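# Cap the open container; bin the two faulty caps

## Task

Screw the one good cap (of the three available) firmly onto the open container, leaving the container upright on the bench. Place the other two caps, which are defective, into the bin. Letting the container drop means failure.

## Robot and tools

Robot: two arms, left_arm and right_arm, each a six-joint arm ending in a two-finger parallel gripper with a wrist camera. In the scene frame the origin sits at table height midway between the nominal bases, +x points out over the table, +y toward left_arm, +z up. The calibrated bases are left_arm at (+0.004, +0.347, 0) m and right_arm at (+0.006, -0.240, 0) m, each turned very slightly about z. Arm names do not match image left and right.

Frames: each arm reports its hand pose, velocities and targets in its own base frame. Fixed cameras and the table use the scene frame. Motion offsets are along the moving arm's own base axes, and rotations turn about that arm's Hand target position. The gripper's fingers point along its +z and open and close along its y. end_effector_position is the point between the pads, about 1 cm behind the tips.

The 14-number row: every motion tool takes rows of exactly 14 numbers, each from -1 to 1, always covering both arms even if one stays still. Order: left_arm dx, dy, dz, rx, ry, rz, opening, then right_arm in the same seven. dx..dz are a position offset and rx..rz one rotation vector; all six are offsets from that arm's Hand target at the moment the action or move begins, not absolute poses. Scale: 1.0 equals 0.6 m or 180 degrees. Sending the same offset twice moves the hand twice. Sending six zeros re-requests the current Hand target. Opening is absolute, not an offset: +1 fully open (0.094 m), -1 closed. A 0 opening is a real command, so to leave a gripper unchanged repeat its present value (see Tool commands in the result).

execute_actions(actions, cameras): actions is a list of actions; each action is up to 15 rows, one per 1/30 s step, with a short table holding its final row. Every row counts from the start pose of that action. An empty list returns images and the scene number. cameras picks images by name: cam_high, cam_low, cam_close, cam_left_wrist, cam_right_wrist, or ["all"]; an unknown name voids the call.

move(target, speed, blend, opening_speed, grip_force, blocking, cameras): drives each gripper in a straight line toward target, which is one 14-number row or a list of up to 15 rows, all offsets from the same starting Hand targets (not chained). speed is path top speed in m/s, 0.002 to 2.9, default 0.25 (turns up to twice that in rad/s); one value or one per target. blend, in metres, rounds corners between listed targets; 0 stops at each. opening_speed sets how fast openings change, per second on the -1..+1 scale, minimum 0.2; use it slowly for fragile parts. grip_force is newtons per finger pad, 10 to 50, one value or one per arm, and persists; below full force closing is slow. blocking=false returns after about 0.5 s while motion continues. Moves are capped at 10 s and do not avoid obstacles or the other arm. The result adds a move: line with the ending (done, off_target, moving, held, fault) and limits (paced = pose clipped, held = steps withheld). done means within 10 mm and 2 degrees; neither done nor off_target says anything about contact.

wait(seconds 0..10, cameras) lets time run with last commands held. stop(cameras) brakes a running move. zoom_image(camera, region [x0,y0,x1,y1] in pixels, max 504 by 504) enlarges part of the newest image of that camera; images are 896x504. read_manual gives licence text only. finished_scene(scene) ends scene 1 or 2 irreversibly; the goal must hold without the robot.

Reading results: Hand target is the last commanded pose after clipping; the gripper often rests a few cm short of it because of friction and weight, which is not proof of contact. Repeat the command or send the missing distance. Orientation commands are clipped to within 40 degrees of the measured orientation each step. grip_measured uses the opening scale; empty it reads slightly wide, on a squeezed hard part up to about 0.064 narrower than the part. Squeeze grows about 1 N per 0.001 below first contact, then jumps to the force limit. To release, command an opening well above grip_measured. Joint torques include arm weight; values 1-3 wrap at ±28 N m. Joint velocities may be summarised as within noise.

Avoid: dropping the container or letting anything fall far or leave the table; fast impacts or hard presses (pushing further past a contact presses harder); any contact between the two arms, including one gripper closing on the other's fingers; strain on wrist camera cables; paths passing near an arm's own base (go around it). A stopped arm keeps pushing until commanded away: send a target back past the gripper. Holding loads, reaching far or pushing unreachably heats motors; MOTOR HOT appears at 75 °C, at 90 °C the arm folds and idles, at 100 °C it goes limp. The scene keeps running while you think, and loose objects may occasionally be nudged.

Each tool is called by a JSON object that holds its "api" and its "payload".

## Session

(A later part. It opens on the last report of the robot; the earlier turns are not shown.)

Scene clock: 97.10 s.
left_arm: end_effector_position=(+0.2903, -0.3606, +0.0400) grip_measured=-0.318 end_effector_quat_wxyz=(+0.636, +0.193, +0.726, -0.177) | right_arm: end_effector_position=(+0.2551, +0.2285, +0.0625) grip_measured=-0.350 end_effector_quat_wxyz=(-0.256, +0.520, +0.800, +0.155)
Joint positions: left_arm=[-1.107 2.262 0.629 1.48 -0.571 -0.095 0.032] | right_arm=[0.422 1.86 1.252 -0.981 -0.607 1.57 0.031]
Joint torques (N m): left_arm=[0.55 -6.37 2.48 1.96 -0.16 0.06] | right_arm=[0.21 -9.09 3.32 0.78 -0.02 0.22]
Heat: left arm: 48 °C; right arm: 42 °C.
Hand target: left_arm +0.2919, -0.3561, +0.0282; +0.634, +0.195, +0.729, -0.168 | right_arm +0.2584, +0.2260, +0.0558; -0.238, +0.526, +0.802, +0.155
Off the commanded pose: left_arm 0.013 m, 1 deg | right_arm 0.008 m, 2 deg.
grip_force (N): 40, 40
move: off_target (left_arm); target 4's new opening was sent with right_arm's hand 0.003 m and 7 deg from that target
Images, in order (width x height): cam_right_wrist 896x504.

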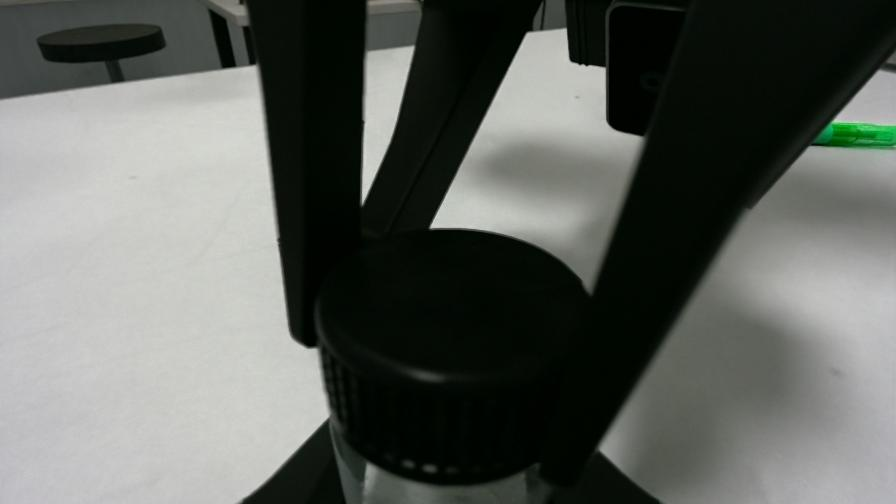

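{"api": "move", "payload": {"target": [[0,0,0,0,0,0,-0.42, 0,0,0.0215,0,0,0,0.05],[0,0,0,0,0,0,-0.42, -0.0015,0.0025,0.0438,0,0,0.3806,0.05],[0,0,0,0,0,0,-0.42, -0.0015,0.0025,0.0155,0,0,0.3806,0.05],[0,0,0,0,0,0,-0.42, -0.0015,0.0025,0.0155,0,0,0.3806,-0.44],[0,0,0,0,0,0,-0.42, 0,0,-0.001,0,0,0,-0.44]], "speed": [0.25,0.35,0.25,0.25,0.35], "cameras": ["cam_right_wrist"]}}

{"api": "move", "payload": {"target": [[0,0,0,0,0,0,-0.42, 0,0,0.0215,0,0,0,0.05],[0,0,0,0,0,0,-0.42, -0.0015,0.0025,0.0438,0,0,0.3806,0.05],[0,0,0,0,0,0,-0.42, -0.0015,0.0025,0.0155,0,0,0.3806,0.05],[0,0,0,0,0,0,-0.42, -0.0015,0.0025,0.0155,0,0,0.3806,-0.44],[0,0,0,0,0,0,-0.42, 0,0,-0.001,0,0,0,-0.44]], "speed": [0.25,0.35,0.25,0.25,0.35], "cameras": ["cam_right_wrist"]}}

Scene clock: 104.97 s.
left_arm: end_effector_position=(+0.2899, -0.3613, +0.0399) grip_measured=-0.319 end_effector_quat_wxyz=(+0.636, +0.194, +0.726, -0.178) | right_arm: end_effector_position=(+0.2549, +0.2282, +0.0612) grip_measured=-0.354 end_effector_quat_wxyz=(-0.251, +0.507, +0.810, +0.157)
Joint positions: left_arm=[-1.107 2.262 0.629 1.48 -0.567 -0.094 0.032] | right_arm=[0.424 1.861 1.249 -0.978 -0.601 1.537 0.03]
Joint torques (N m): left_arm=[0.54 -6.38 2.47 1.96 -0.2 0.05] | right_arm=[0.02 -8.98 3.34 0.76 -0.1 0.61]
Heat: left arm: 48 °C; right arm: 43 °C.
Hand target: left_arm +0.2919, -0.3561, +0.0282; +0.634, +0.195, +0.729, -0.168 | right_arm +0.2585, +0.2260, +0.0551; -0.238, +0.526, +0.802, +0.155
Off the commanded pose: left_arm 0.013 m, 1 deg | right_arm 0.007 m, 3 deg.
grip_force (N): 40, 40
move: off_target (left_arm, right_arm); target 4's new opening was sent with right_arm's hand 0.003 m and 7 deg from that target
Images, in order (width x height): cam_right_wrist 896x504.

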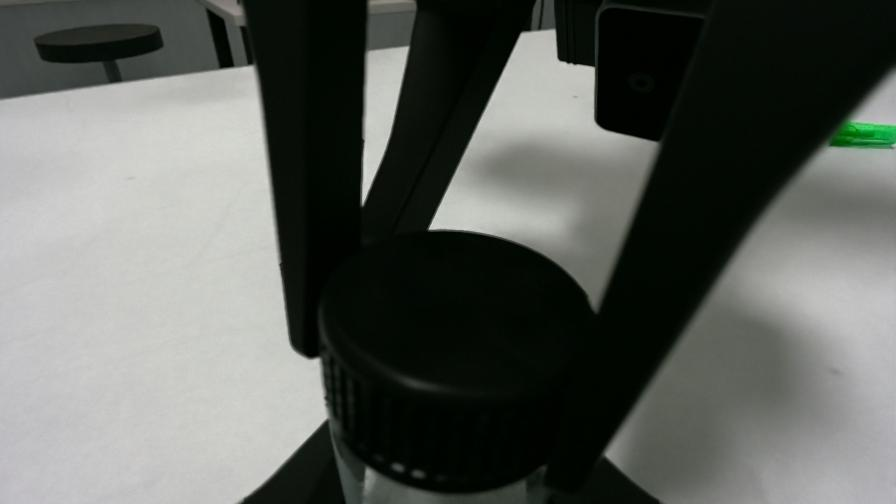

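Scene clock: 112.43 s.
left_arm: end_effector_position=(+0.2898, -0.3614, +0.0399) grip_measured=-0.319 end_effector_quat_wxyz=(+0.635, +0.195, +0.726, -0.179) | right_arm: end_effector_position=(+0.2554, +0.2282, +0.0600) grip_measured=-0.352 end_effector_quat_wxyz=(-0.253, +0.517, +0.803, +0.155)
Joint positions: left_arm=[-1.107 2.262 0.629 1.48 -0.566 -0.094 0.032] | right_arm=[0.423 1.864 1.248 -0.973 -0.602 1.562 0.03]
Joint torques (N m): left_arm=[0.53 -6.38 2.5 1.95 -0.2 0.05] | right_arm=[0.13 -9.26 3.33 0.74 -0.08 0.33]
Heat: left arm: 49 °C; right arm: 43 °C.
Hand target: left_arm +0.2919, -0.3561, +0.0281; +0.634, +0.195, +0.729, -0.168 | right_arm +0.2585, +0.2260, +0.0546; -0.238, +0.526, +0.802, +0.156
Off the commanded pose: left_arm 0.013 m, 1 deg | right_arm 0.007 m, 2 deg.
grip_force (N): 40, 40
move: off_target (left_arm); target 4's new opening was sent with right_arm's hand 0.003 m and 7 deg from that target
Images, in order (width x height): cam_right_wrist 896x504.

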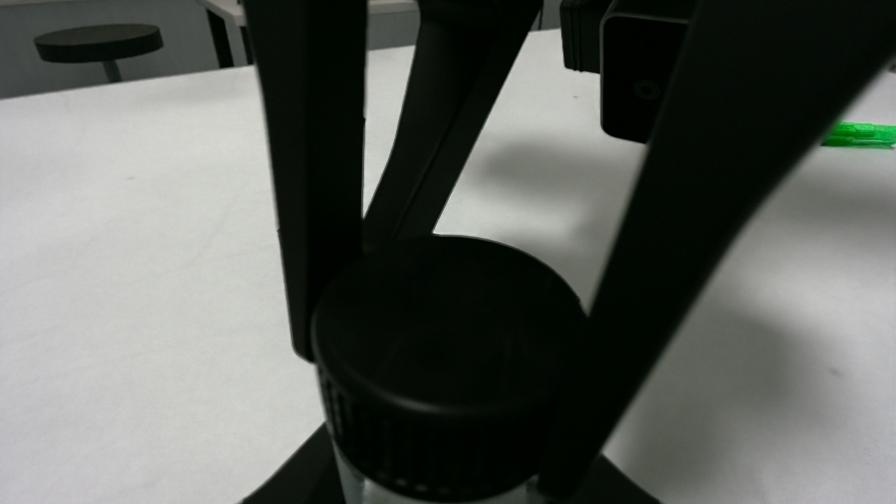

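{"api": "move", "payload": {"target": [[0,0,0,0,0,0,-0.42, 0,0,0.0215,0,0,0,0.05],[0,0,0,0,0,0,-0.42, -0.0015,0.0025,0.0438,0,0,0.3806,0.05],[0,0,0,0,0,0,-0.42, -0.0015,0.0025,0.0152,0,0,0.3806,0.05],[0,0,0,0,0,0,-0.42, -0.0015,0.0025,0.0152,0,0,0.3806,-0.44],[0,0,0,0,0,0,-0.42, 0,0,-0.0012,0,0,0,-0.44]], "speed": [0.25,0.35,0.25,0.25,0.35], "cameras": ["cam_right_wrist"]}}

{"api": "move", "payload": {"target": [[0,0,0,0,0,0,-0.42, 0,0,0.0215,0,0,0,0.05],[0,0,0,0,0,0,-0.42, -0.0015,0.0025,0.0438,0,0,0.3806,0.05],[0,0,0,0,0,0,-0.42, -0.0015,0.0025,0.0152,0,0,0.3806,0.05],[0,0,0,0,0,0,-0.42, -0.0015,0.0025,0.0152,0,0,0.3806,-0.44],[0,0,0,0,0,0,-0.42, 0,0,-0.0012,0,0,0,-0.44]], "speed": [0.25,0.35,0.25,0.25,0.35], "cameras": ["cam_right_wrist"]}}

Scene clock: 120.47 s.
left_arm: end_effector_position=(+0.2899, -0.3613, +0.0399) grip_measured=-0.319 end_effector_quat_wxyz=(+0.636, +0.194, +0.726, -0.178) | right_arm: end_effector_position=(+0.2554, +0.2277, +0.0596) grip_measured=-0.353 end_effector_quat_wxyz=(-0.252, +0.515, +0.805, +0.155)
Joint positions: left_arm=[-1.107 2.262 0.629 1.48 -0.567 -0.094 0.032] | right_arm=[0.423 1.863 1.246 -0.972 -0.6 1.555 0.03]
Joint torques (N m): left_arm=[0.53 -6.37 2.5 1.95 -0.2 0.05] | right_arm=[0.14 -9.01 3.34 0.77 -0.1 0.4]
Heat: left arm: 49 °C; right arm: 44 °C.
Hand target: left_arm +0.2919, -0.3561, +0.0281; +0.634, +0.195, +0.729, -0.168 | right_arm +0.2584, +0.2260, +0.0538; -0.238, +0.526, +0.802, +0.155
Off the commanded pose: left_arm 0.013 m, 1 deg | right_arm 0.007 m, 2 deg.
grip_force (N): 40, 40
move: off_target (left_arm); target 4's new opening was sent with right_arm's hand 0.003 m and 6 deg from that target
Images, in order (width x height): cam_right_wrist 896x504.

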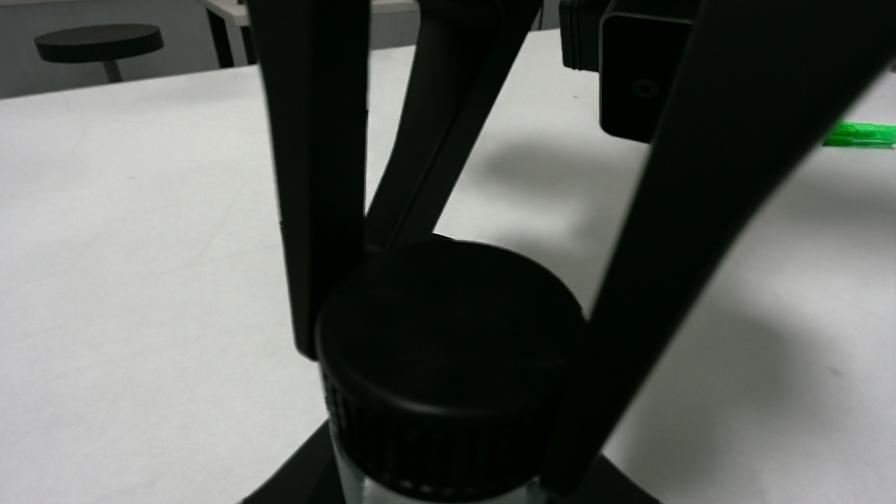

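Scene clock: 127.67 s.
left_arm: end_effector_position=(+0.2898, -0.3615, +0.0399) grip_measured=-0.319 end_effector_quat_wxyz=(+0.635, +0.195, +0.726, -0.179) | right_arm: end_effector_position=(+0.2553, +0.2281, +0.0592) grip_measured=-0.352 end_effector_quat_wxyz=(-0.253, +0.512, +0.806, +0.157)
Joint positions: left_arm=[-1.107 2.262 0.629 1.48 -0.566 -0.094 0.032] | right_arm=[0.423 1.864 1.244 -0.97 -0.603 1.549 0.03]
Joint torques (N m): left_arm=[0.54 -6.38 2.48 1.94 -0.21 0.05] | right_arm=[0.16 -9.11 3.33 0.77 -0.08 0.5]
Heat: left arm: 49 °C; right arm: 44 °C.
Hand target: left_arm +0.2919, -0.3561, +0.0281; +0.634, +0.195, +0.729, -0.168 | right_arm +0.2584, +0.2260, +0.0531; -0.238, +0.526, +0.802, +0.155
Off the commanded pose: left_arm 0.013 m, 1 deg | right_arm 0.007 m, 2 deg.
grip_force (N): 40, 40
move: off_target (left_arm); target 4's new opening was sent with right_arm's hand 0.003 m and 6 deg from that target
Images, in order (width x height): cam_right_wrist 896x504.

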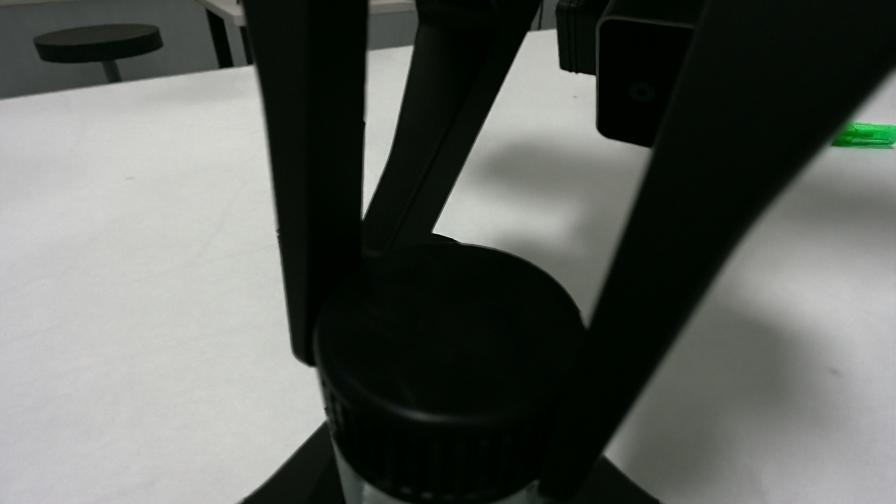

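{"api": "move", "payload": {"target": [[0,0,0,0,0,0,-0.42, 0,0,0.0215,0,0,0,0.05],[0,0,0,0,0,0,-0.42, -0.0015,0.0025,0.0438,0,0,0.3806,0.05],[0,0,0,0,0,0,-0.42, -0.0015,0.0025,0.0155,0,0,0.3806,0.05],[0,0,0,0,0,0,-0.42, -0.0015,0.0025,0.0155,0,0,0.3806,-0.44],[0,0,0,0,0,0,-0.42, 0,0,-0.001,0,0,0,-0.44]], "speed": [0.25,0.35,0.25,0.25,0.35], "cameras": ["cam_right_wrist"]}}

Scene clock: 135.53 s.
left_arm: end_effector_position=(+0.2882, -0.3640, +0.0400) grip_measured=-0.319 end_effector_quat_wxyz=(+0.635, +0.203, +0.723, -0.182) | right_arm: end_effector_position=(+0.2550, +0.2264, +0.0575) grip_measured=-0.352 end_effector_quat_wxyz=(-0.248, +0.501, +0.815, +0.155)
Joint positions: left_arm=[-1.107 2.262 0.629 1.482 -0.549 -0.084 0.032] | right_arm=[0.423 1.868 1.246 -0.975 -0.592 1.517 0.03]
Joint torques (N m): left_arm=[0.54 -6.41 2.5 1.94 -0.38 -0.06] | right_arm=[0.06 -9.1 3.18 0.79 -0.2 0.84]
Heat: left arm: 49 °C; right arm: 44 °C.
Hand target: left_arm +0.2919, -0.3561, +0.0282; +0.634, +0.195, +0.729, -0.168 | right_arm +0.2583, +0.2260, +0.0525; -0.238, +0.526, +0.802, +0.155
Off the commanded pose: left_arm 0.015 m, 2 deg | right_arm 0.006 m, 4 deg.
grip_force (N): 40, 40
move: off_target (left_arm, right_arm); target 4's new opening was sent with right_arm's hand 0.003 m and 6 deg from that target
Images, in order (width x height): cam_right_wrist 896x504.

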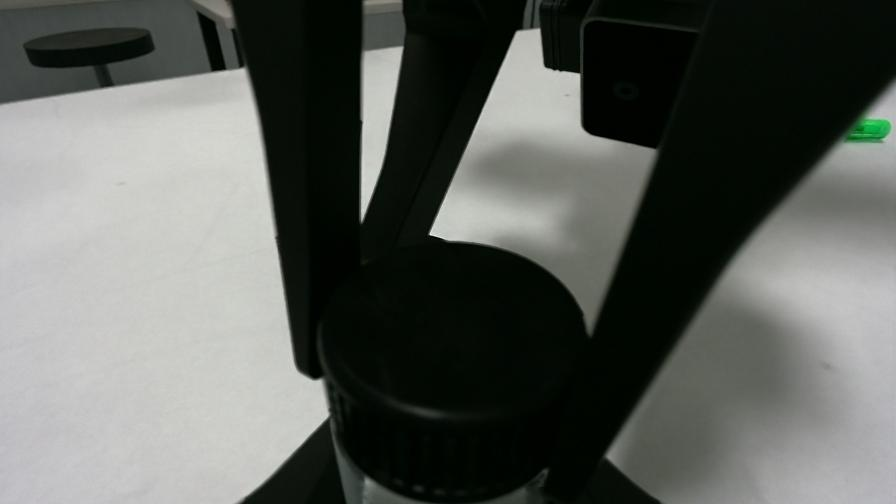

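{"api": "move", "payload": {"target": [[0,0,0,0,0,0,-0.42, 0,0,0.0235,0,0,0,0.05],[0,0,0,0,0,0,-0.42, -0.001,0.0016,0.0438,0,0,0.25,0.05],[0,0,0,0,0,0,-0.42, -0.001,0.0016,0.0155,0,0,0.25,0.05],[0,0,0,0,0,0,-0.42, -0.001,0.0016,0.0155,0,0,0.25,-0.44],[0,0,0,0,0,0,-0.42, 0,0,0.0,0,0,0,-0.44]], "speed": [0.15,0.35,0.25,0.25,0.35], "cameras": ["cam_right_wrist","cam_left_wrist"]}}

Scene clock: 147.17 s.
left_arm: end_effector_position=(+0.2896, -0.3618, +0.0402) grip_measured=-0.319 end_effector_quat_wxyz=(+0.636, +0.196, +0.725, -0.179) | right_arm: end_effector_position=(+0.2526, +0.2333, +0.0663) grip_measured=-0.363 end_effector_quat_wxyz=(-0.264, +0.500, +0.807, +0.170)
Joint positions: left_arm=[-1.107 2.262 0.629 1.482 -0.564 -0.093 0.032] | right_arm=[0.424 1.855 1.247 -0.976 -0.639 1.529 0.03]
Joint torques (N m): left_arm=[0.55 -6.37 2.47 1.93 -0.22 0.04] | right_arm=[-0.02 -8.21 3.06 0.85 0.31 0.7]
Heat: left arm: 48 °C; right arm: 43 °C.
Hand target: left_arm +0.2918, -0.3561, +0.0281; +0.634, +0.195, +0.729, -0.168 | right_arm +0.2584, +0.2260, +0.0525; -0.238, +0.526, +0.802, +0.155
Off the commanded pose: left_arm 0.013 m, 1 deg | right_arm 0.017 m, 5 deg.
grip_force (N): 40, 40
move: off_target (left_arm, right_arm)
Images, in order (width x height): cam_left_wrist 896x504, cam_right_wrist 896x504.

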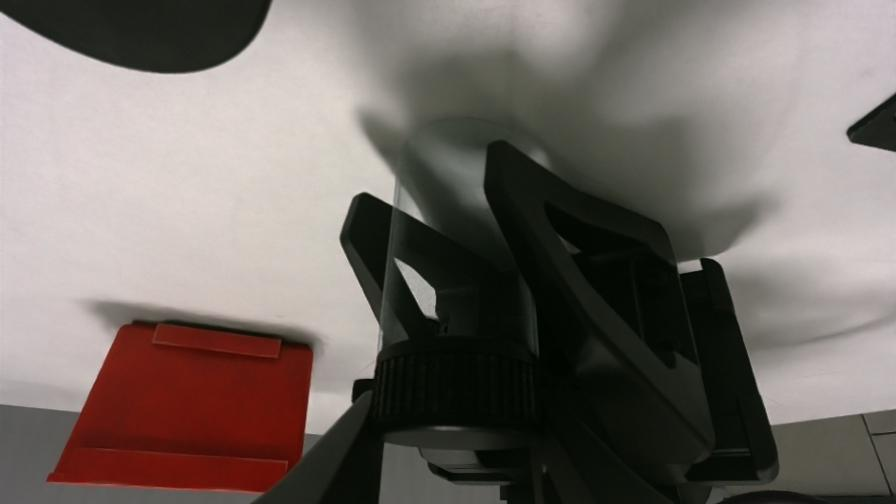

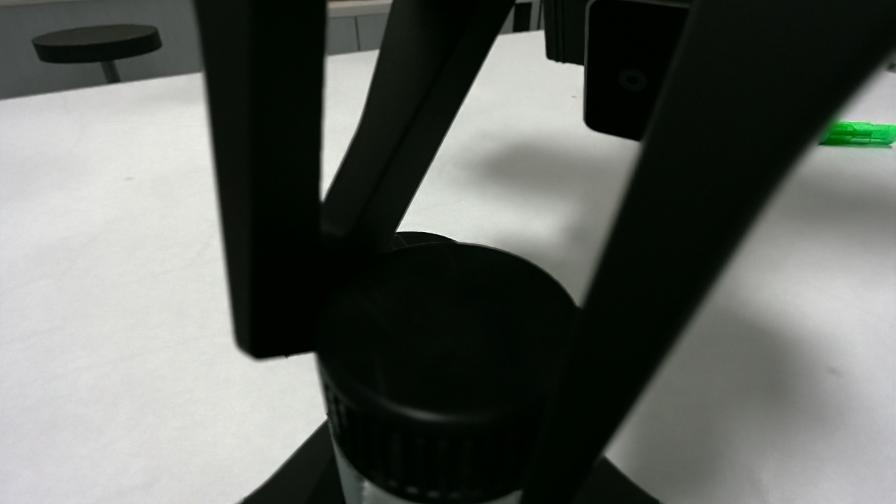

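{"api": "move", "payload": {"target": [[0,0,0,0,0,0,-0.42, -0.0085,0.011,0.025,0,0,0.02,-0.44],[0,0,0,0,0,0,-0.42, -0.006,0.006,0.03,0,0,0.0,0.1],[0,0,0,0,0,0,-0.42, -0.002,0.001,0.08,0,0,0,0.1],[0,0,0,0,0,0,-0.42, 0.0,-0.05,0.20,0,0,0,0.1]], "speed": [0.15,0.15,0.15,0.3], "blend": [0,0,0.01,0], "cameras": ["cam_right_wrist","cam_close"]}}

Scene clock: 151.17 s.
left_arm: end_effector_position=(+0.2900, -0.3611, +0.0402) grip_measured=-0.319 end_effector_quat_wxyz=(+0.636, +0.194, +0.725, -0.178) | right_arm: end_effector_position=(+0.2576, +0.1982, +0.1614) grip_measured=+0.097 end_effector_quat_wxyz=(-0.247, +0.528, +0.799, +0.148)
Joint positions: left_arm=[-1.107 2.262 0.629 1.482 -0.568 -0.094 0.032] | right_arm=[0.343 1.77 1.548 -1.416 -0.581 1.491 0.052]
Joint torques (N m): left_arm=[0.54 -6.38 2.47 1.94 -0.18 0.04] | right_arm=[-0.34 -9.42 7.76 0.07 -0.27 -0.03]
Heat: left arm: 48 °C; right arm: 44 °C.
Hand target: left_arm +0.2918, -0.3561, +0.0281; +0.634, +0.195, +0.729, -0.168 | right_arm +0.2584, +0.1960, +0.1725; -0.238, +0.526, +0.802, +0.155
Off the commanded pose: left_arm 0.013 m, 1 deg | right_arm 0.011 m, 1 deg.
grip_force (N): 40, 40
move: off_target (left_arm, right_arm); target 2's new opening was sent with right_arm's hand 0.005 m and 3 deg from that target
Images, in order (width x height): cam_close 896x504, cam_right_wrist 896x504.

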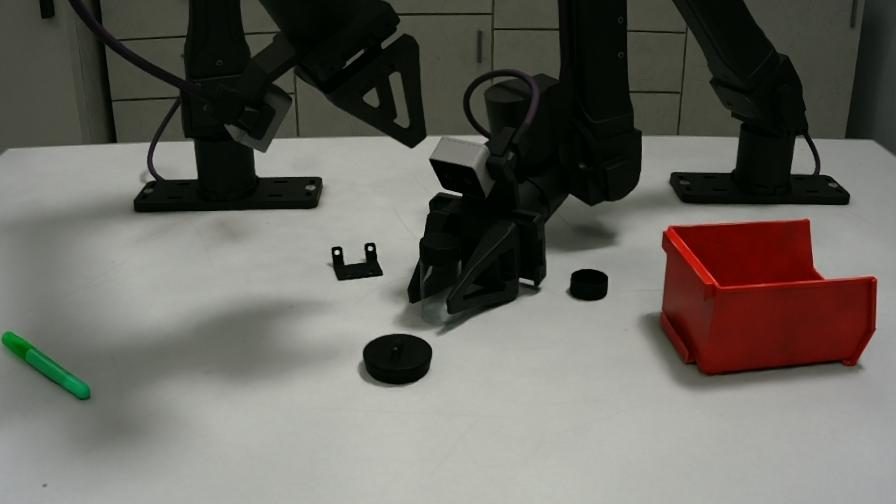

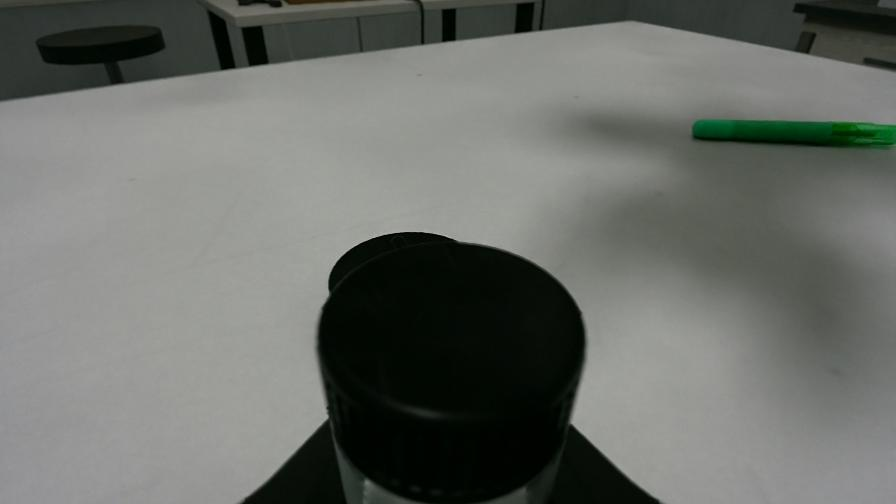

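{"api": "execute_actions", "payload": {"actions": [], "cameras": ["cam_left_wrist","cam_close","cam_right_wrist"]}}

{"api": "zoom_image", "payload": {"camera": "cam_left_wrist", "region": [370, 180, 560, 330]}}

{"api": "zoom_image", "payload": {"camera": "cam_close", "region": [390, 220, 490, 340]}}

{"api": "zoom_image", "payload": {"camera": "cam_right_wrist", "region": [300, 400, 600, 504]}}

Scene clock: 151.60 s.
left_arm: end_effector_position=(+0.2900, -0.3611, +0.0402) grip_measured=-0.319 end_effector_quat_wxyz=(+0.636, +0.194, +0.725, -0.178) | right_arm: end_effector_position=(+0.2575, +0.1982, +0.1614) grip_measured=+0.097 end_effector_quat_wxyz=(-0.247, +0.528, +0.799, +0.148)
Joint positions: left_arm=[-1.107 2.262 0.629 1.482 -0.568 -0.094 0.032] | right_arm=[0.343 1.77 1.548 -1.417 -0.581 1.491 0.052]
Joint velocities: within noise
Joint torques (N m): left_arm=[0.55 -6.38 2.48 1.94 -0.19 0.04] | right_arm=[-0.39 -9.36 7.64 0.09 -0.27 -0.03]
Heat: left arm: 48 °C; right arm: 44 °C.
Hand target: left_arm +0.2918, -0.3561, +0.0281; +0.634, +0.195, +0.729, -0.168 | right_arm +0.2584, +0.1960, +0.1725; -0.238, +0.526, +0.802, +0.155
Tool commands: left_gripper/opening=-0.42 right_gripper/opening=+0.1
Off the commanded pose: left_arm 0.013 m, 1 deg | right_arm 0.011 m, 1 deg.
grip_force (N): 40, 40
Images, in order (width x height): cam_close 896x504, cam_left_wrist 896x504, cam_right_wrist 896x504.

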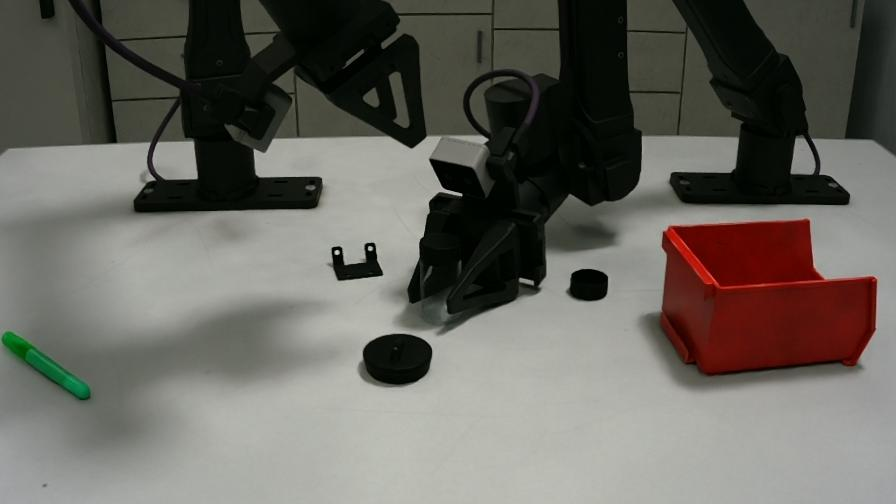

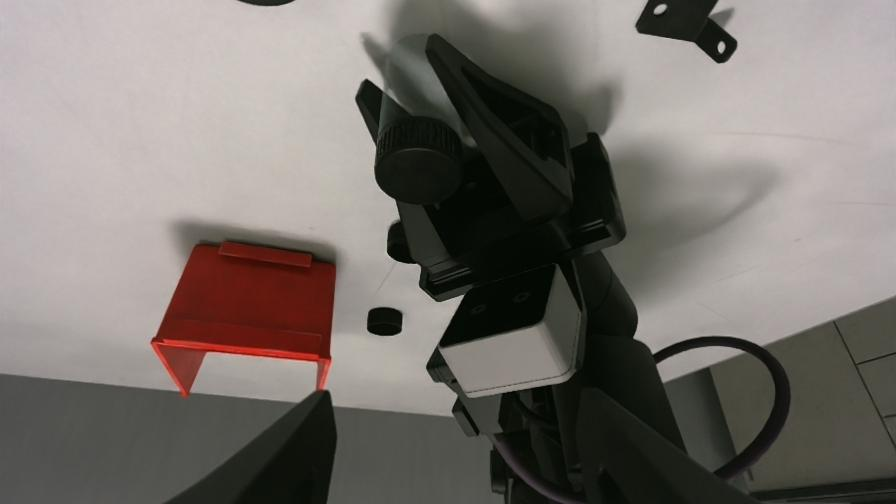

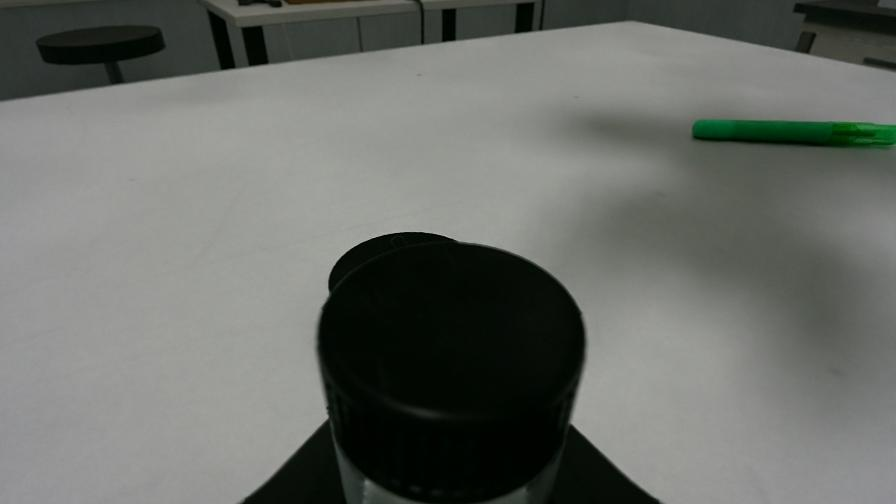

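Scaled by 2.653.

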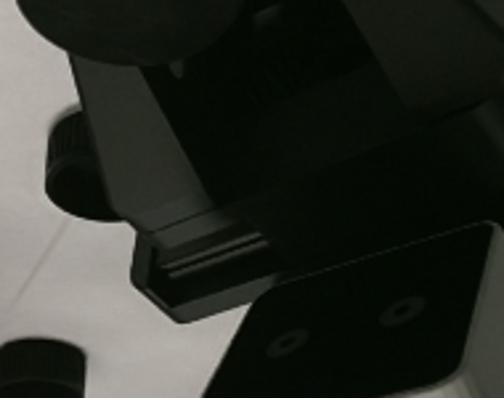

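Scaled by 4.200.

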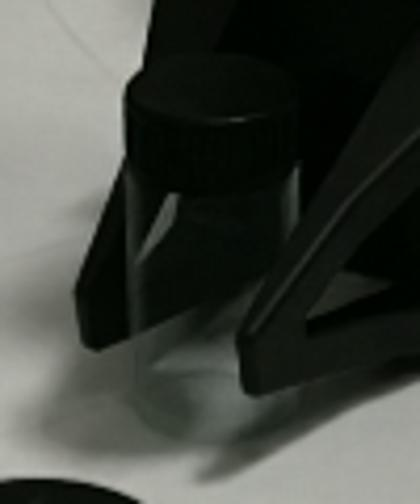

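Scaled by 1.680.

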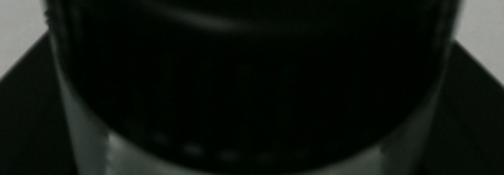

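{"api": "move", "payload": {"target": [-0.003,-0.0083,0.0202,0,0,0,-0.42, 0.0,-0.22,0.03,0,0,-0.1,0.1], "speed": 0.25}}

{"api": "move", "payload": {"target": [0,0,0,0,0,0,0.15, 0,0,0,0,0,0,0.1], "speed": 0.1, "opening_speed": 0.5, "cameras": ["cam_right_wrist","cam_close"]}}

Scene clock: 153.70 s.
left_arm: end_effector_position=(+0.2908, -0.3601, +0.0396) grip_measured=-0.319 end_effector_quat_wxyz=(+0.636, +0.193, +0.727, -0.174) | right_arm: end_effector_position=(+0.2667, +0.0641, +0.1806) grip_measured=+0.097 end_effector_quat_wxyz=(-0.216, +0.647, +0.706, +0.188)
Joint positions: left_arm=[-1.107 2.261 0.63 1.475 -0.576 -0.094 0.032] | right_arm=[-0.126 1.645 1.48 -1.56 -0.562 1.313 0.052]
Joint torques (N m): left_arm=[-0.57 -10.51 2.81 1.41 -0.23 0.03] | right_arm=[-0.18 -10.15 5.04 -0.05 -0.31 0.01]
Heat: left arm: 48 °C; right arm: 44 °C.
Hand target: left_arm +0.2901, -0.3610, +0.0402; +0.634, +0.195, +0.729, -0.168 | right_arm +0.2584, +0.0640, +0.1905; -0.210, +0.645, +0.709, +0.191
Off the commanded pose: left_arm 0.001 m, 1 deg | right_arm 0.013 m, 1 deg.
joint sent to its limit (right arm) — joint 4 (wrist pitch), lower limit. The joint targets still meet the commanded pose.
grip_force (N): 40, 40
move: off_target (right_arm)

Scene clock: 155.07 s.
left_arm: end_effector_position=(+0.2926, -0.3570, +0.0398) grip_measured=+0.147 end_effector_quat_wxyz=(+0.638, +0.186, +0.728, -0.167) | right_arm: end_effector_position=(+0.2667, +0.0641, +0.1806) grip_measured=+0.097 end_effector_quat_wxyz=(-0.216, +0.647, +0.707, +0.188)
Joint positions: left_arm=[-1.107 2.261 0.63 1.475 -0.595 -0.094 0.054] | right_arm=[-0.126 1.645 1.48 -1.561 -0.562 1.312 0.052]
Joint torques (N m): left_arm=[-0.58 -10.5 2.8 1.4 -0.04 0.02] | right_arm=[-0.17 -10.13 5.05 -0.06 -0.3 -0.03]
Heat: left arm: 48 °C; right arm: 44 °C.
Hand target: left_arm +0.2900, -0.3610, +0.0402; +0.634, +0.195, +0.729, -0.168 | right_arm +0.2584, +0.0640, +0.1905; -0.210, +0.645, +0.709, +0.191
Off the commanded pose: left_arm 0.005 m, 1 deg | right_arm 0.013 m, 1 deg.
joint sent to its limit (right arm) — joint 4 (wrist pitch), lower limit. The joint targets still meet the commanded pose.
grip_force (N): 40, 40
move: off_target (right_arm)
Images, in order (width x height): cam_close 896x504, cam_right_wrist 896x504.

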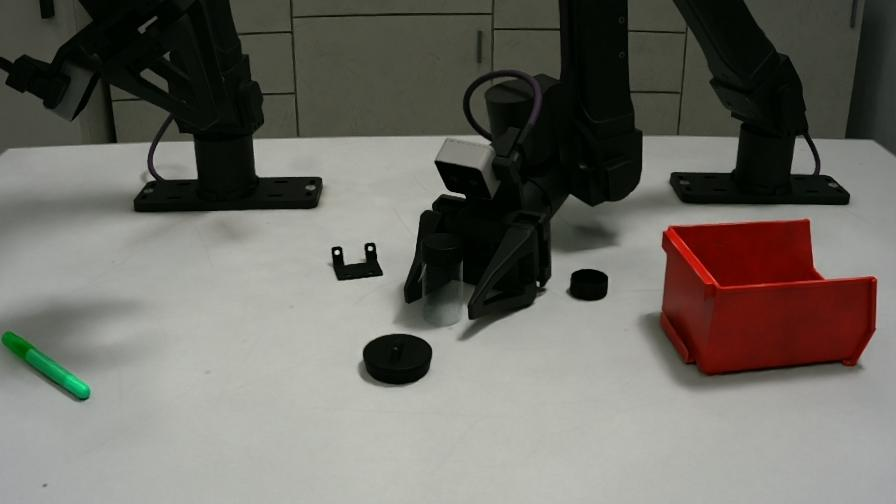

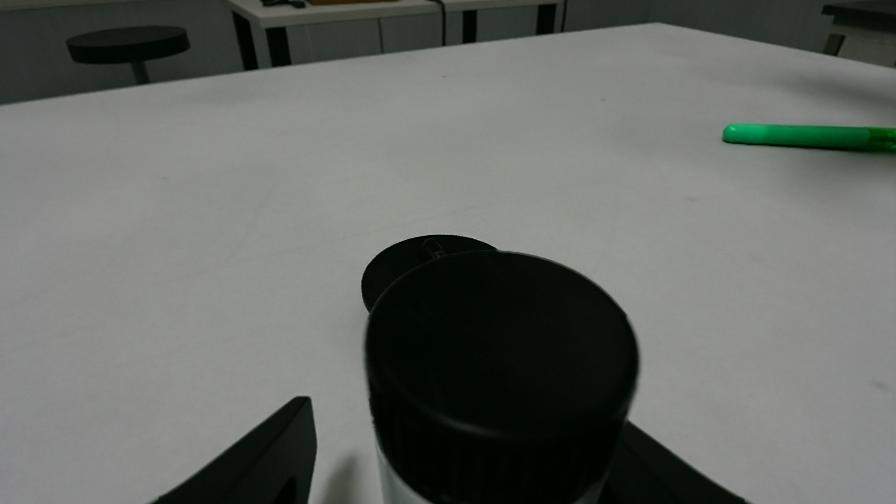

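{"api": "move", "payload": {"target": [-0.004,-0.0075,0,0,0,0,0.2, 0,0,0,0,0,0,0.1], "speed": 0.05, "cameras": ["cam_right_wrist"]}}

Scene clock: 156.20 s.
left_arm: end_effector_position=(+0.2908, -0.3600, +0.0401) grip_measured=+0.197 end_effector_quat_wxyz=(+0.638, +0.187, +0.727, -0.167) | right_arm: end_effector_position=(+0.2667, +0.0641, +0.1806) grip_measured=+0.097 end_effector_quat_wxyz=(-0.216, +0.647, +0.707, +0.188)
Joint positions: left_arm=[-1.116 2.261 0.636 1.468 -0.601 -0.094 0.056] | right_arm=[-0.126 1.645 1.48 -1.561 -0.562 1.312 0.052]
Joint torques (N m): left_arm=[-1.05 -10.36 3.25 1.36 -0.11 -0.01] | right_arm=[-0.13 -10.19 5.03 -0.05 -0.3 -0.03]
Heat: left arm: 48 °C; right arm: 44 °C.
Hand target: left_arm +0.2876, -0.3655, +0.0402; +0.634, +0.195, +0.729, -0.168 | right_arm +0.2584, +0.0640, +0.1905; -0.210, +0.645, +0.709, +0.191
Off the commanded pose: left_arm 0.006 m, 1 deg | right_arm 0.013 m, 1 deg.
joint sent to its limit (right arm) — joint 4 (wrist pitch), lower limit. The joint targets still meet the commanded pose.
grip_force (N): 40, 40
move: off_target (right_arm)
Images, in order (width x height): cam_right_wrist 896x504.

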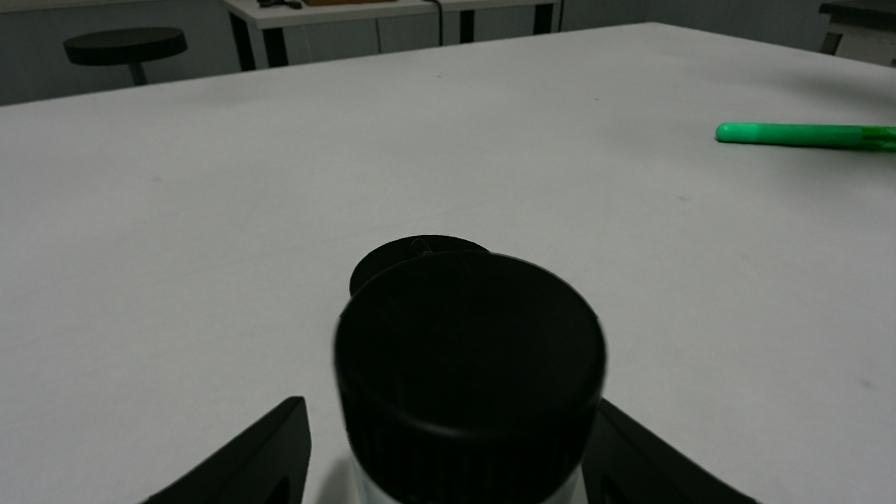

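{"api": "move", "payload": {"target": [-0.1073,0.0617,0.0173,0,0,0,0.2, 0,0,0,0,0,0,0.1], "speed": 0.1, "cameras": ["cam_right_wrist","cam_close"]}}

Scene clock: 157.83 s.
left_arm: end_effector_position=(+0.2255, -0.3284, +0.0370) grip_measured=+0.198 end_effector_quat_wxyz=(+0.622, +0.212, +0.739, -0.148) | right_arm: end_effector_position=(+0.2667, +0.0641, +0.1806) grip_measured=+0.097 end_effector_quat_wxyz=(-0.216, +0.647, +0.707, +0.188)
Joint positions: left_arm=[-1.288 2.151 0.414 1.482 -0.758 -0.132 0.056] | right_arm=[-0.126 1.645 1.48 -1.561 -0.562 1.312 0.052]
Joint torques (N m): left_arm=[-0.88 -8.91 0.94 2.2 -0.29 -0.05] | right_arm=[-0.2 -10.17 5.03 -0.07 -0.32 -0.03]
Heat: left arm: 47 °C; right arm: 45 °C.
Hand target: left_arm +0.2232, -0.3285, +0.0505; +0.634, +0.195, +0.729, -0.168 | right_arm +0.2584, +0.0640, +0.1905; -0.210, +0.645, +0.709, +0.191
Off the commanded pose: left_arm 0.014 m, 4 deg | right_arm 0.013 m, 1 deg.
joint sent to its limit (right arm) — joint 4 (wrist pitch), lower limit. The joint targets still meet the commanded pose.
grip_force (N): 40, 40
move: off_target (left_arm, right_arm)
Images, in order (width x height): cam_close 896x504, cam_right_wrist 896x504.

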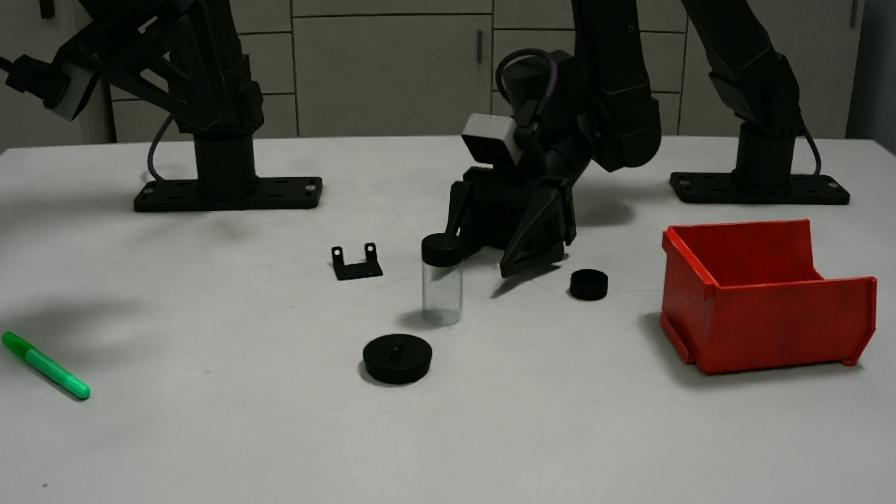

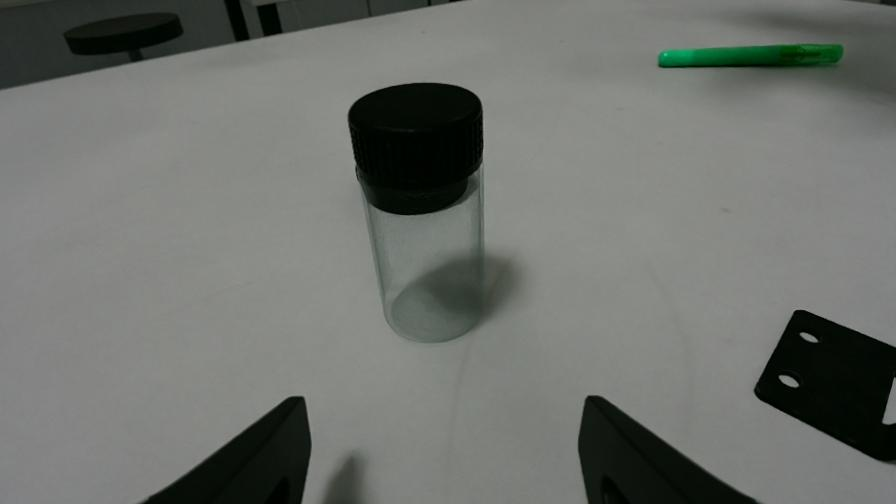

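{"api": "zoom_image", "payload": {"camera": "cam_right_wrist", "region": [330, 70, 510, 230]}}

{"api": "zoom_image", "payload": {"camera": "cam_close", "region": [400, 220, 490, 340]}}

Scaled by 2.800.

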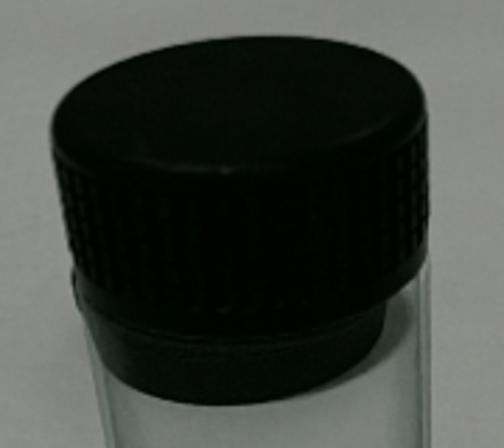

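Scaled by 4.200.

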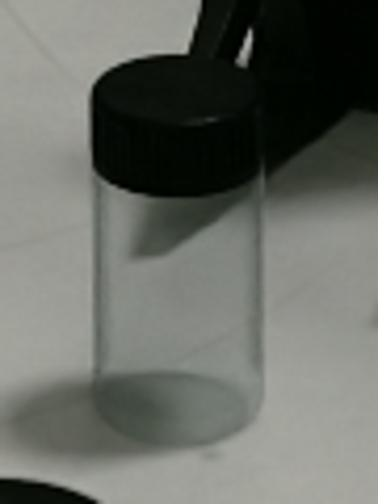

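{"api": "move", "payload": {"target": [[-0.0053,0.0308,0.1825,0.15,0.063,-0.115,0.2, 0,0,0,0,0,0,0.1],[0.0313,0.1608,0.1658,0.4468,0.1867,-0.3392,0.2, 0,0,0,0,0,0,0.1]], "speed": 0.4, "blend": [0.03,0], "cameras": ["cam_right_wrist","cam_close","cam_low"]}}

Scene clock: 163.73 s.
left_arm: end_effector_position=(+0.2393, -0.2324, +0.1509) grip_measured=+0.198 end_effector_quat_wxyz=(+0.008, +0.792, +0.610, +0.001) | right_arm: end_effector_position=(+0.2667, +0.0641, +0.1806) grip_measured=+0.097 end_effector_quat_wxyz=(-0.216, +0.647, +0.707, +0.188)
Joint positions: left_arm=[-0.774 1.795 1.656 -1.416 0 1.056 0.056] | right_arm=[-0.126 1.645 1.48 -1.561 -0.562 1.312 0.052]
Joint torques (N m): left_arm=[0.55 -7.05 7.24 -0.08 -0.06 0.1] | right_arm=[-0.16 -10.15 5.07 -0.04 -0.29 -0.04]
Heat: left arm: 47 °C; right arm: 45 °C.
Hand target: left_arm +0.2420, -0.2320, +0.1501; +0.000, +0.793, +0.609, +0.000 | right_arm +0.2584, +0.0640, +0.1905; -0.210, +0.645, +0.709, +0.191
Off the commanded pose: left_arm 0.003 m, 1 deg | right_arm 0.013 m, 1 deg.
joint sent to its limit (right arm) — joint 4 (wrist pitch), lower limit. The joint targets still meet the commanded pose.
grip_force (N): 40, 40
move: off_target (right_arm)
Images, in order (width x height): cam_low 896x504, cam_close 896x504, cam_right_wrist 896x504.

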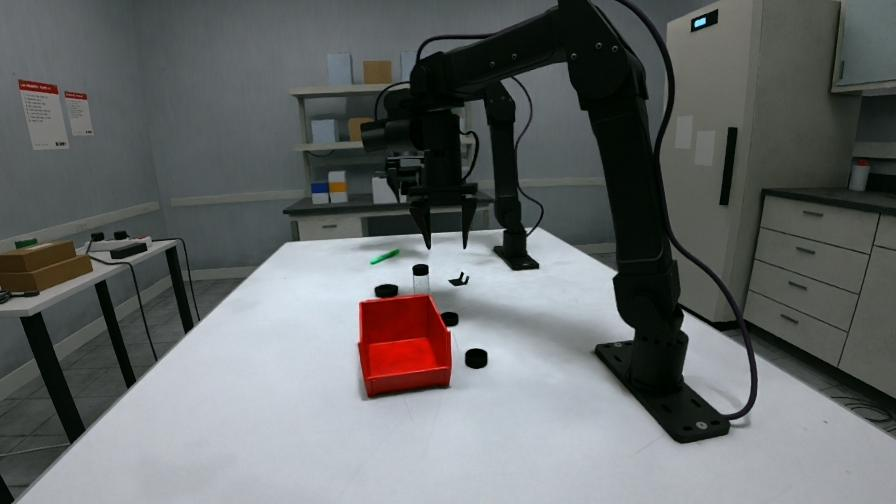

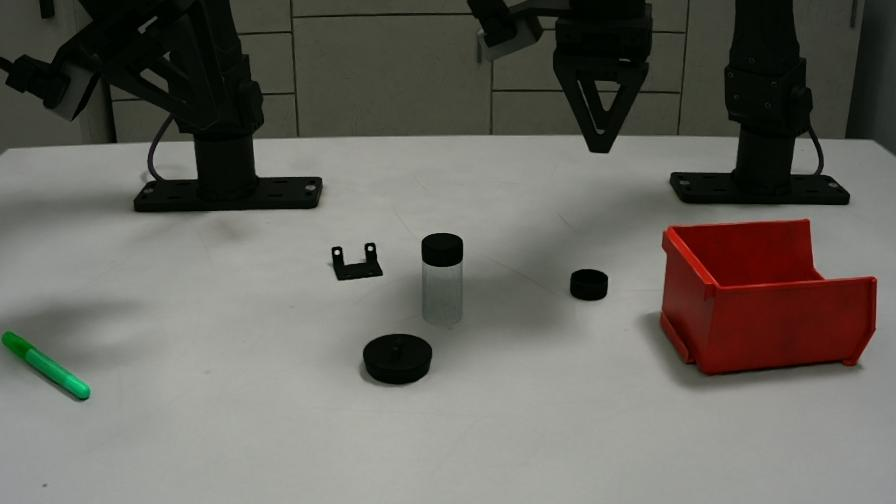

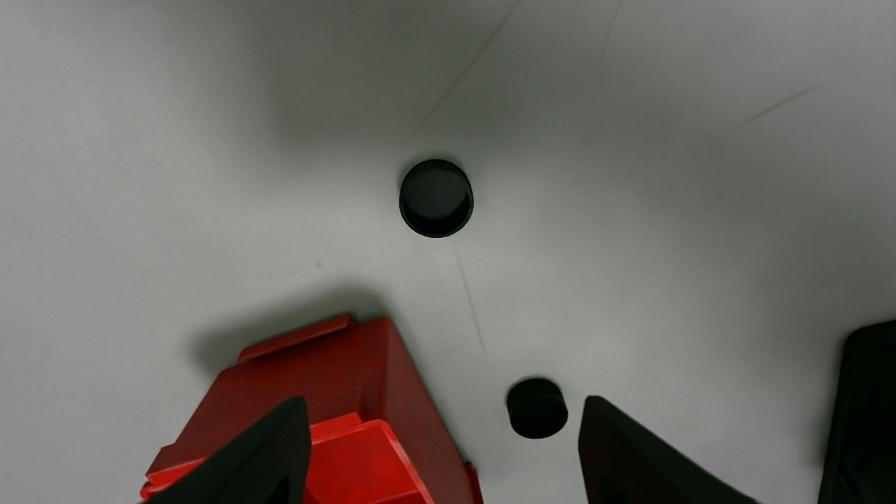

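{"api": "move", "payload": {"target": [0.0055,-0.0155,-0.175,0,0,0,0.2, 0,0,0,0,0,0,0.1], "speed": 0.2, "cameras": ["cam_right_wrist"]}}

Scene clock: 166.37 s.
left_arm: end_effector_position=(+0.2474, -0.2401, +0.0522) grip_measured=+0.198 end_effector_quat_wxyz=(+0.006, +0.792, +0.610, +0.001) | right_arm: end_effector_position=(+0.2667, +0.0641, +0.1806) grip_measured=+0.097 end_effector_quat_wxyz=(-0.216, +0.647, +0.707, +0.188)
Joint positions: left_arm=[-0.774 1.875 1.362 -1.047 -0.001 1.055 0.056] | right_arm=[-0.126 1.645 1.48 -1.561 -0.562 1.312 0.052]
Joint torques (N m): left_arm=[-0.59 -8.05 4.63 0.19 -0.05 -0.04] | right_arm=[-0.2 -10.17 5.03 -0.06 -0.3 -0.03]
Heat: left arm: 46 °C; right arm: 45 °C.
Hand target: left_arm +0.2454, -0.2414, +0.0450; +0.000, +0.793, +0.609, +0.000 | right_arm +0.2584, +0.0640, +0.1905; -0.210, +0.645, +0.709, +0.191
Off the commanded pose: left_arm 0.008 m, 1 deg | right_arm 0.013 m, 1 deg.
joint sent to its limit (right arm) — joint 4 (wrist pitch), lower limit. The joint targets still meet the commanded pose.
grip_force (N): 40, 40
move: off_target (right_arm)
Images, in order (width x height): cam_right_wrist 896x504.

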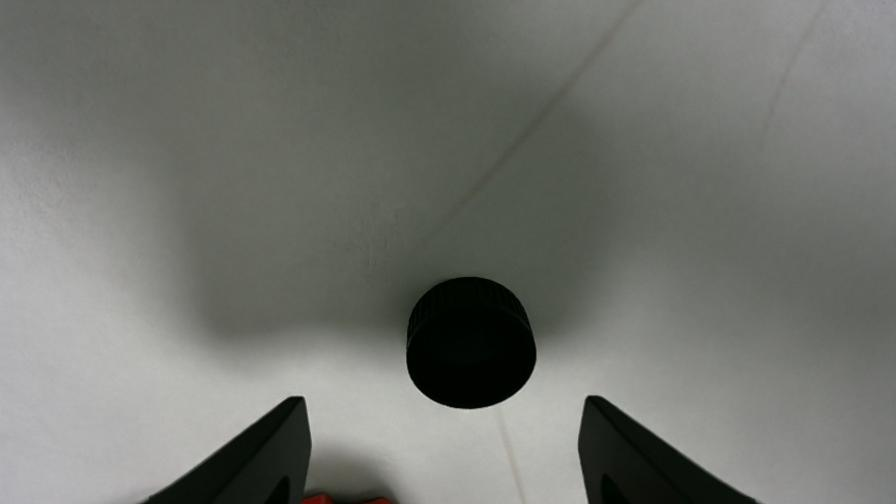

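{"api": "move", "payload": {"target": [-0.0107,-0.0017,-0.0527,0,0,0,0.2, 0,0,0,0,0,0,0.1], "speed": 0.12, "cameras": ["cam_right_wrist"]}}

Scene clock: 167.93 s.
left_arm: end_effector_position=(+0.2428, -0.2418, +0.0227) grip_measured=+0.198 end_effector_quat_wxyz=(+0.009, +0.792, +0.611, +0.002) | right_arm: end_effector_position=(+0.2667, +0.0641, +0.1806) grip_measured=+0.097 end_effector_quat_wxyz=(-0.216, +0.647, +0.707, +0.188)
Joint positions: left_arm=[-0.787 1.897 1.269 -0.924 -0.001 1.04 0.056] | right_arm=[-0.126 1.645 1.48 -1.561 -0.562 1.312 0.052]
Joint torques (N m): left_arm=[-0.77 -7.71 4.27 0.2 -0.05 -0.04] | right_arm=[-0.17 -10.21 5.04 -0.05 -0.31 -0.03]
Heat: left arm: 45 °C; right arm: 46 °C.
Hand target: left_arm +0.2389, -0.2423, +0.0134; +0.000, +0.793, +0.609, +0.000 | right_arm +0.2584, +0.0640, +0.1905; -0.210, +0.645, +0.709, +0.191
Off the commanded pose: left_arm 0.010 m, 1 deg | right_arm 0.013 m, 1 deg.
joint sent to its limit (right arm) — joint 4 (wrist pitch), lower limit. The joint targets still meet the commanded pose.
grip_force (N): 40, 40
move: off_target (right_arm)
Images, in order (width x height): cam_right_wrist 896x504.

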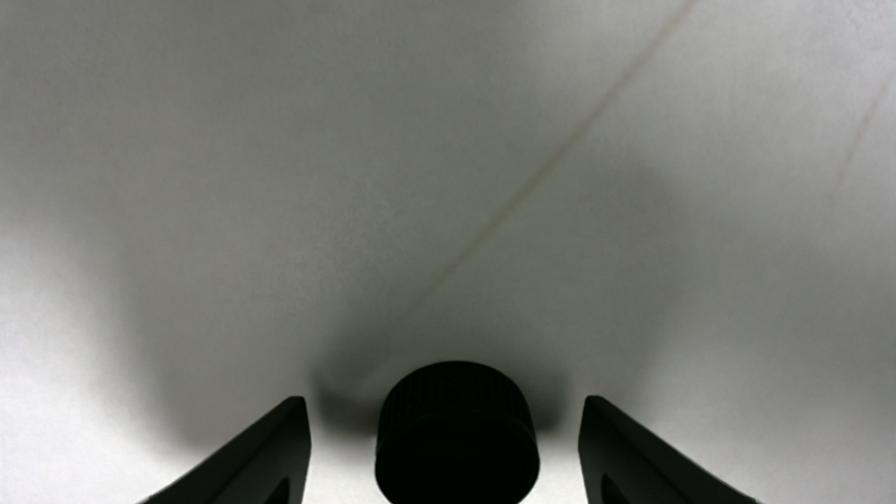

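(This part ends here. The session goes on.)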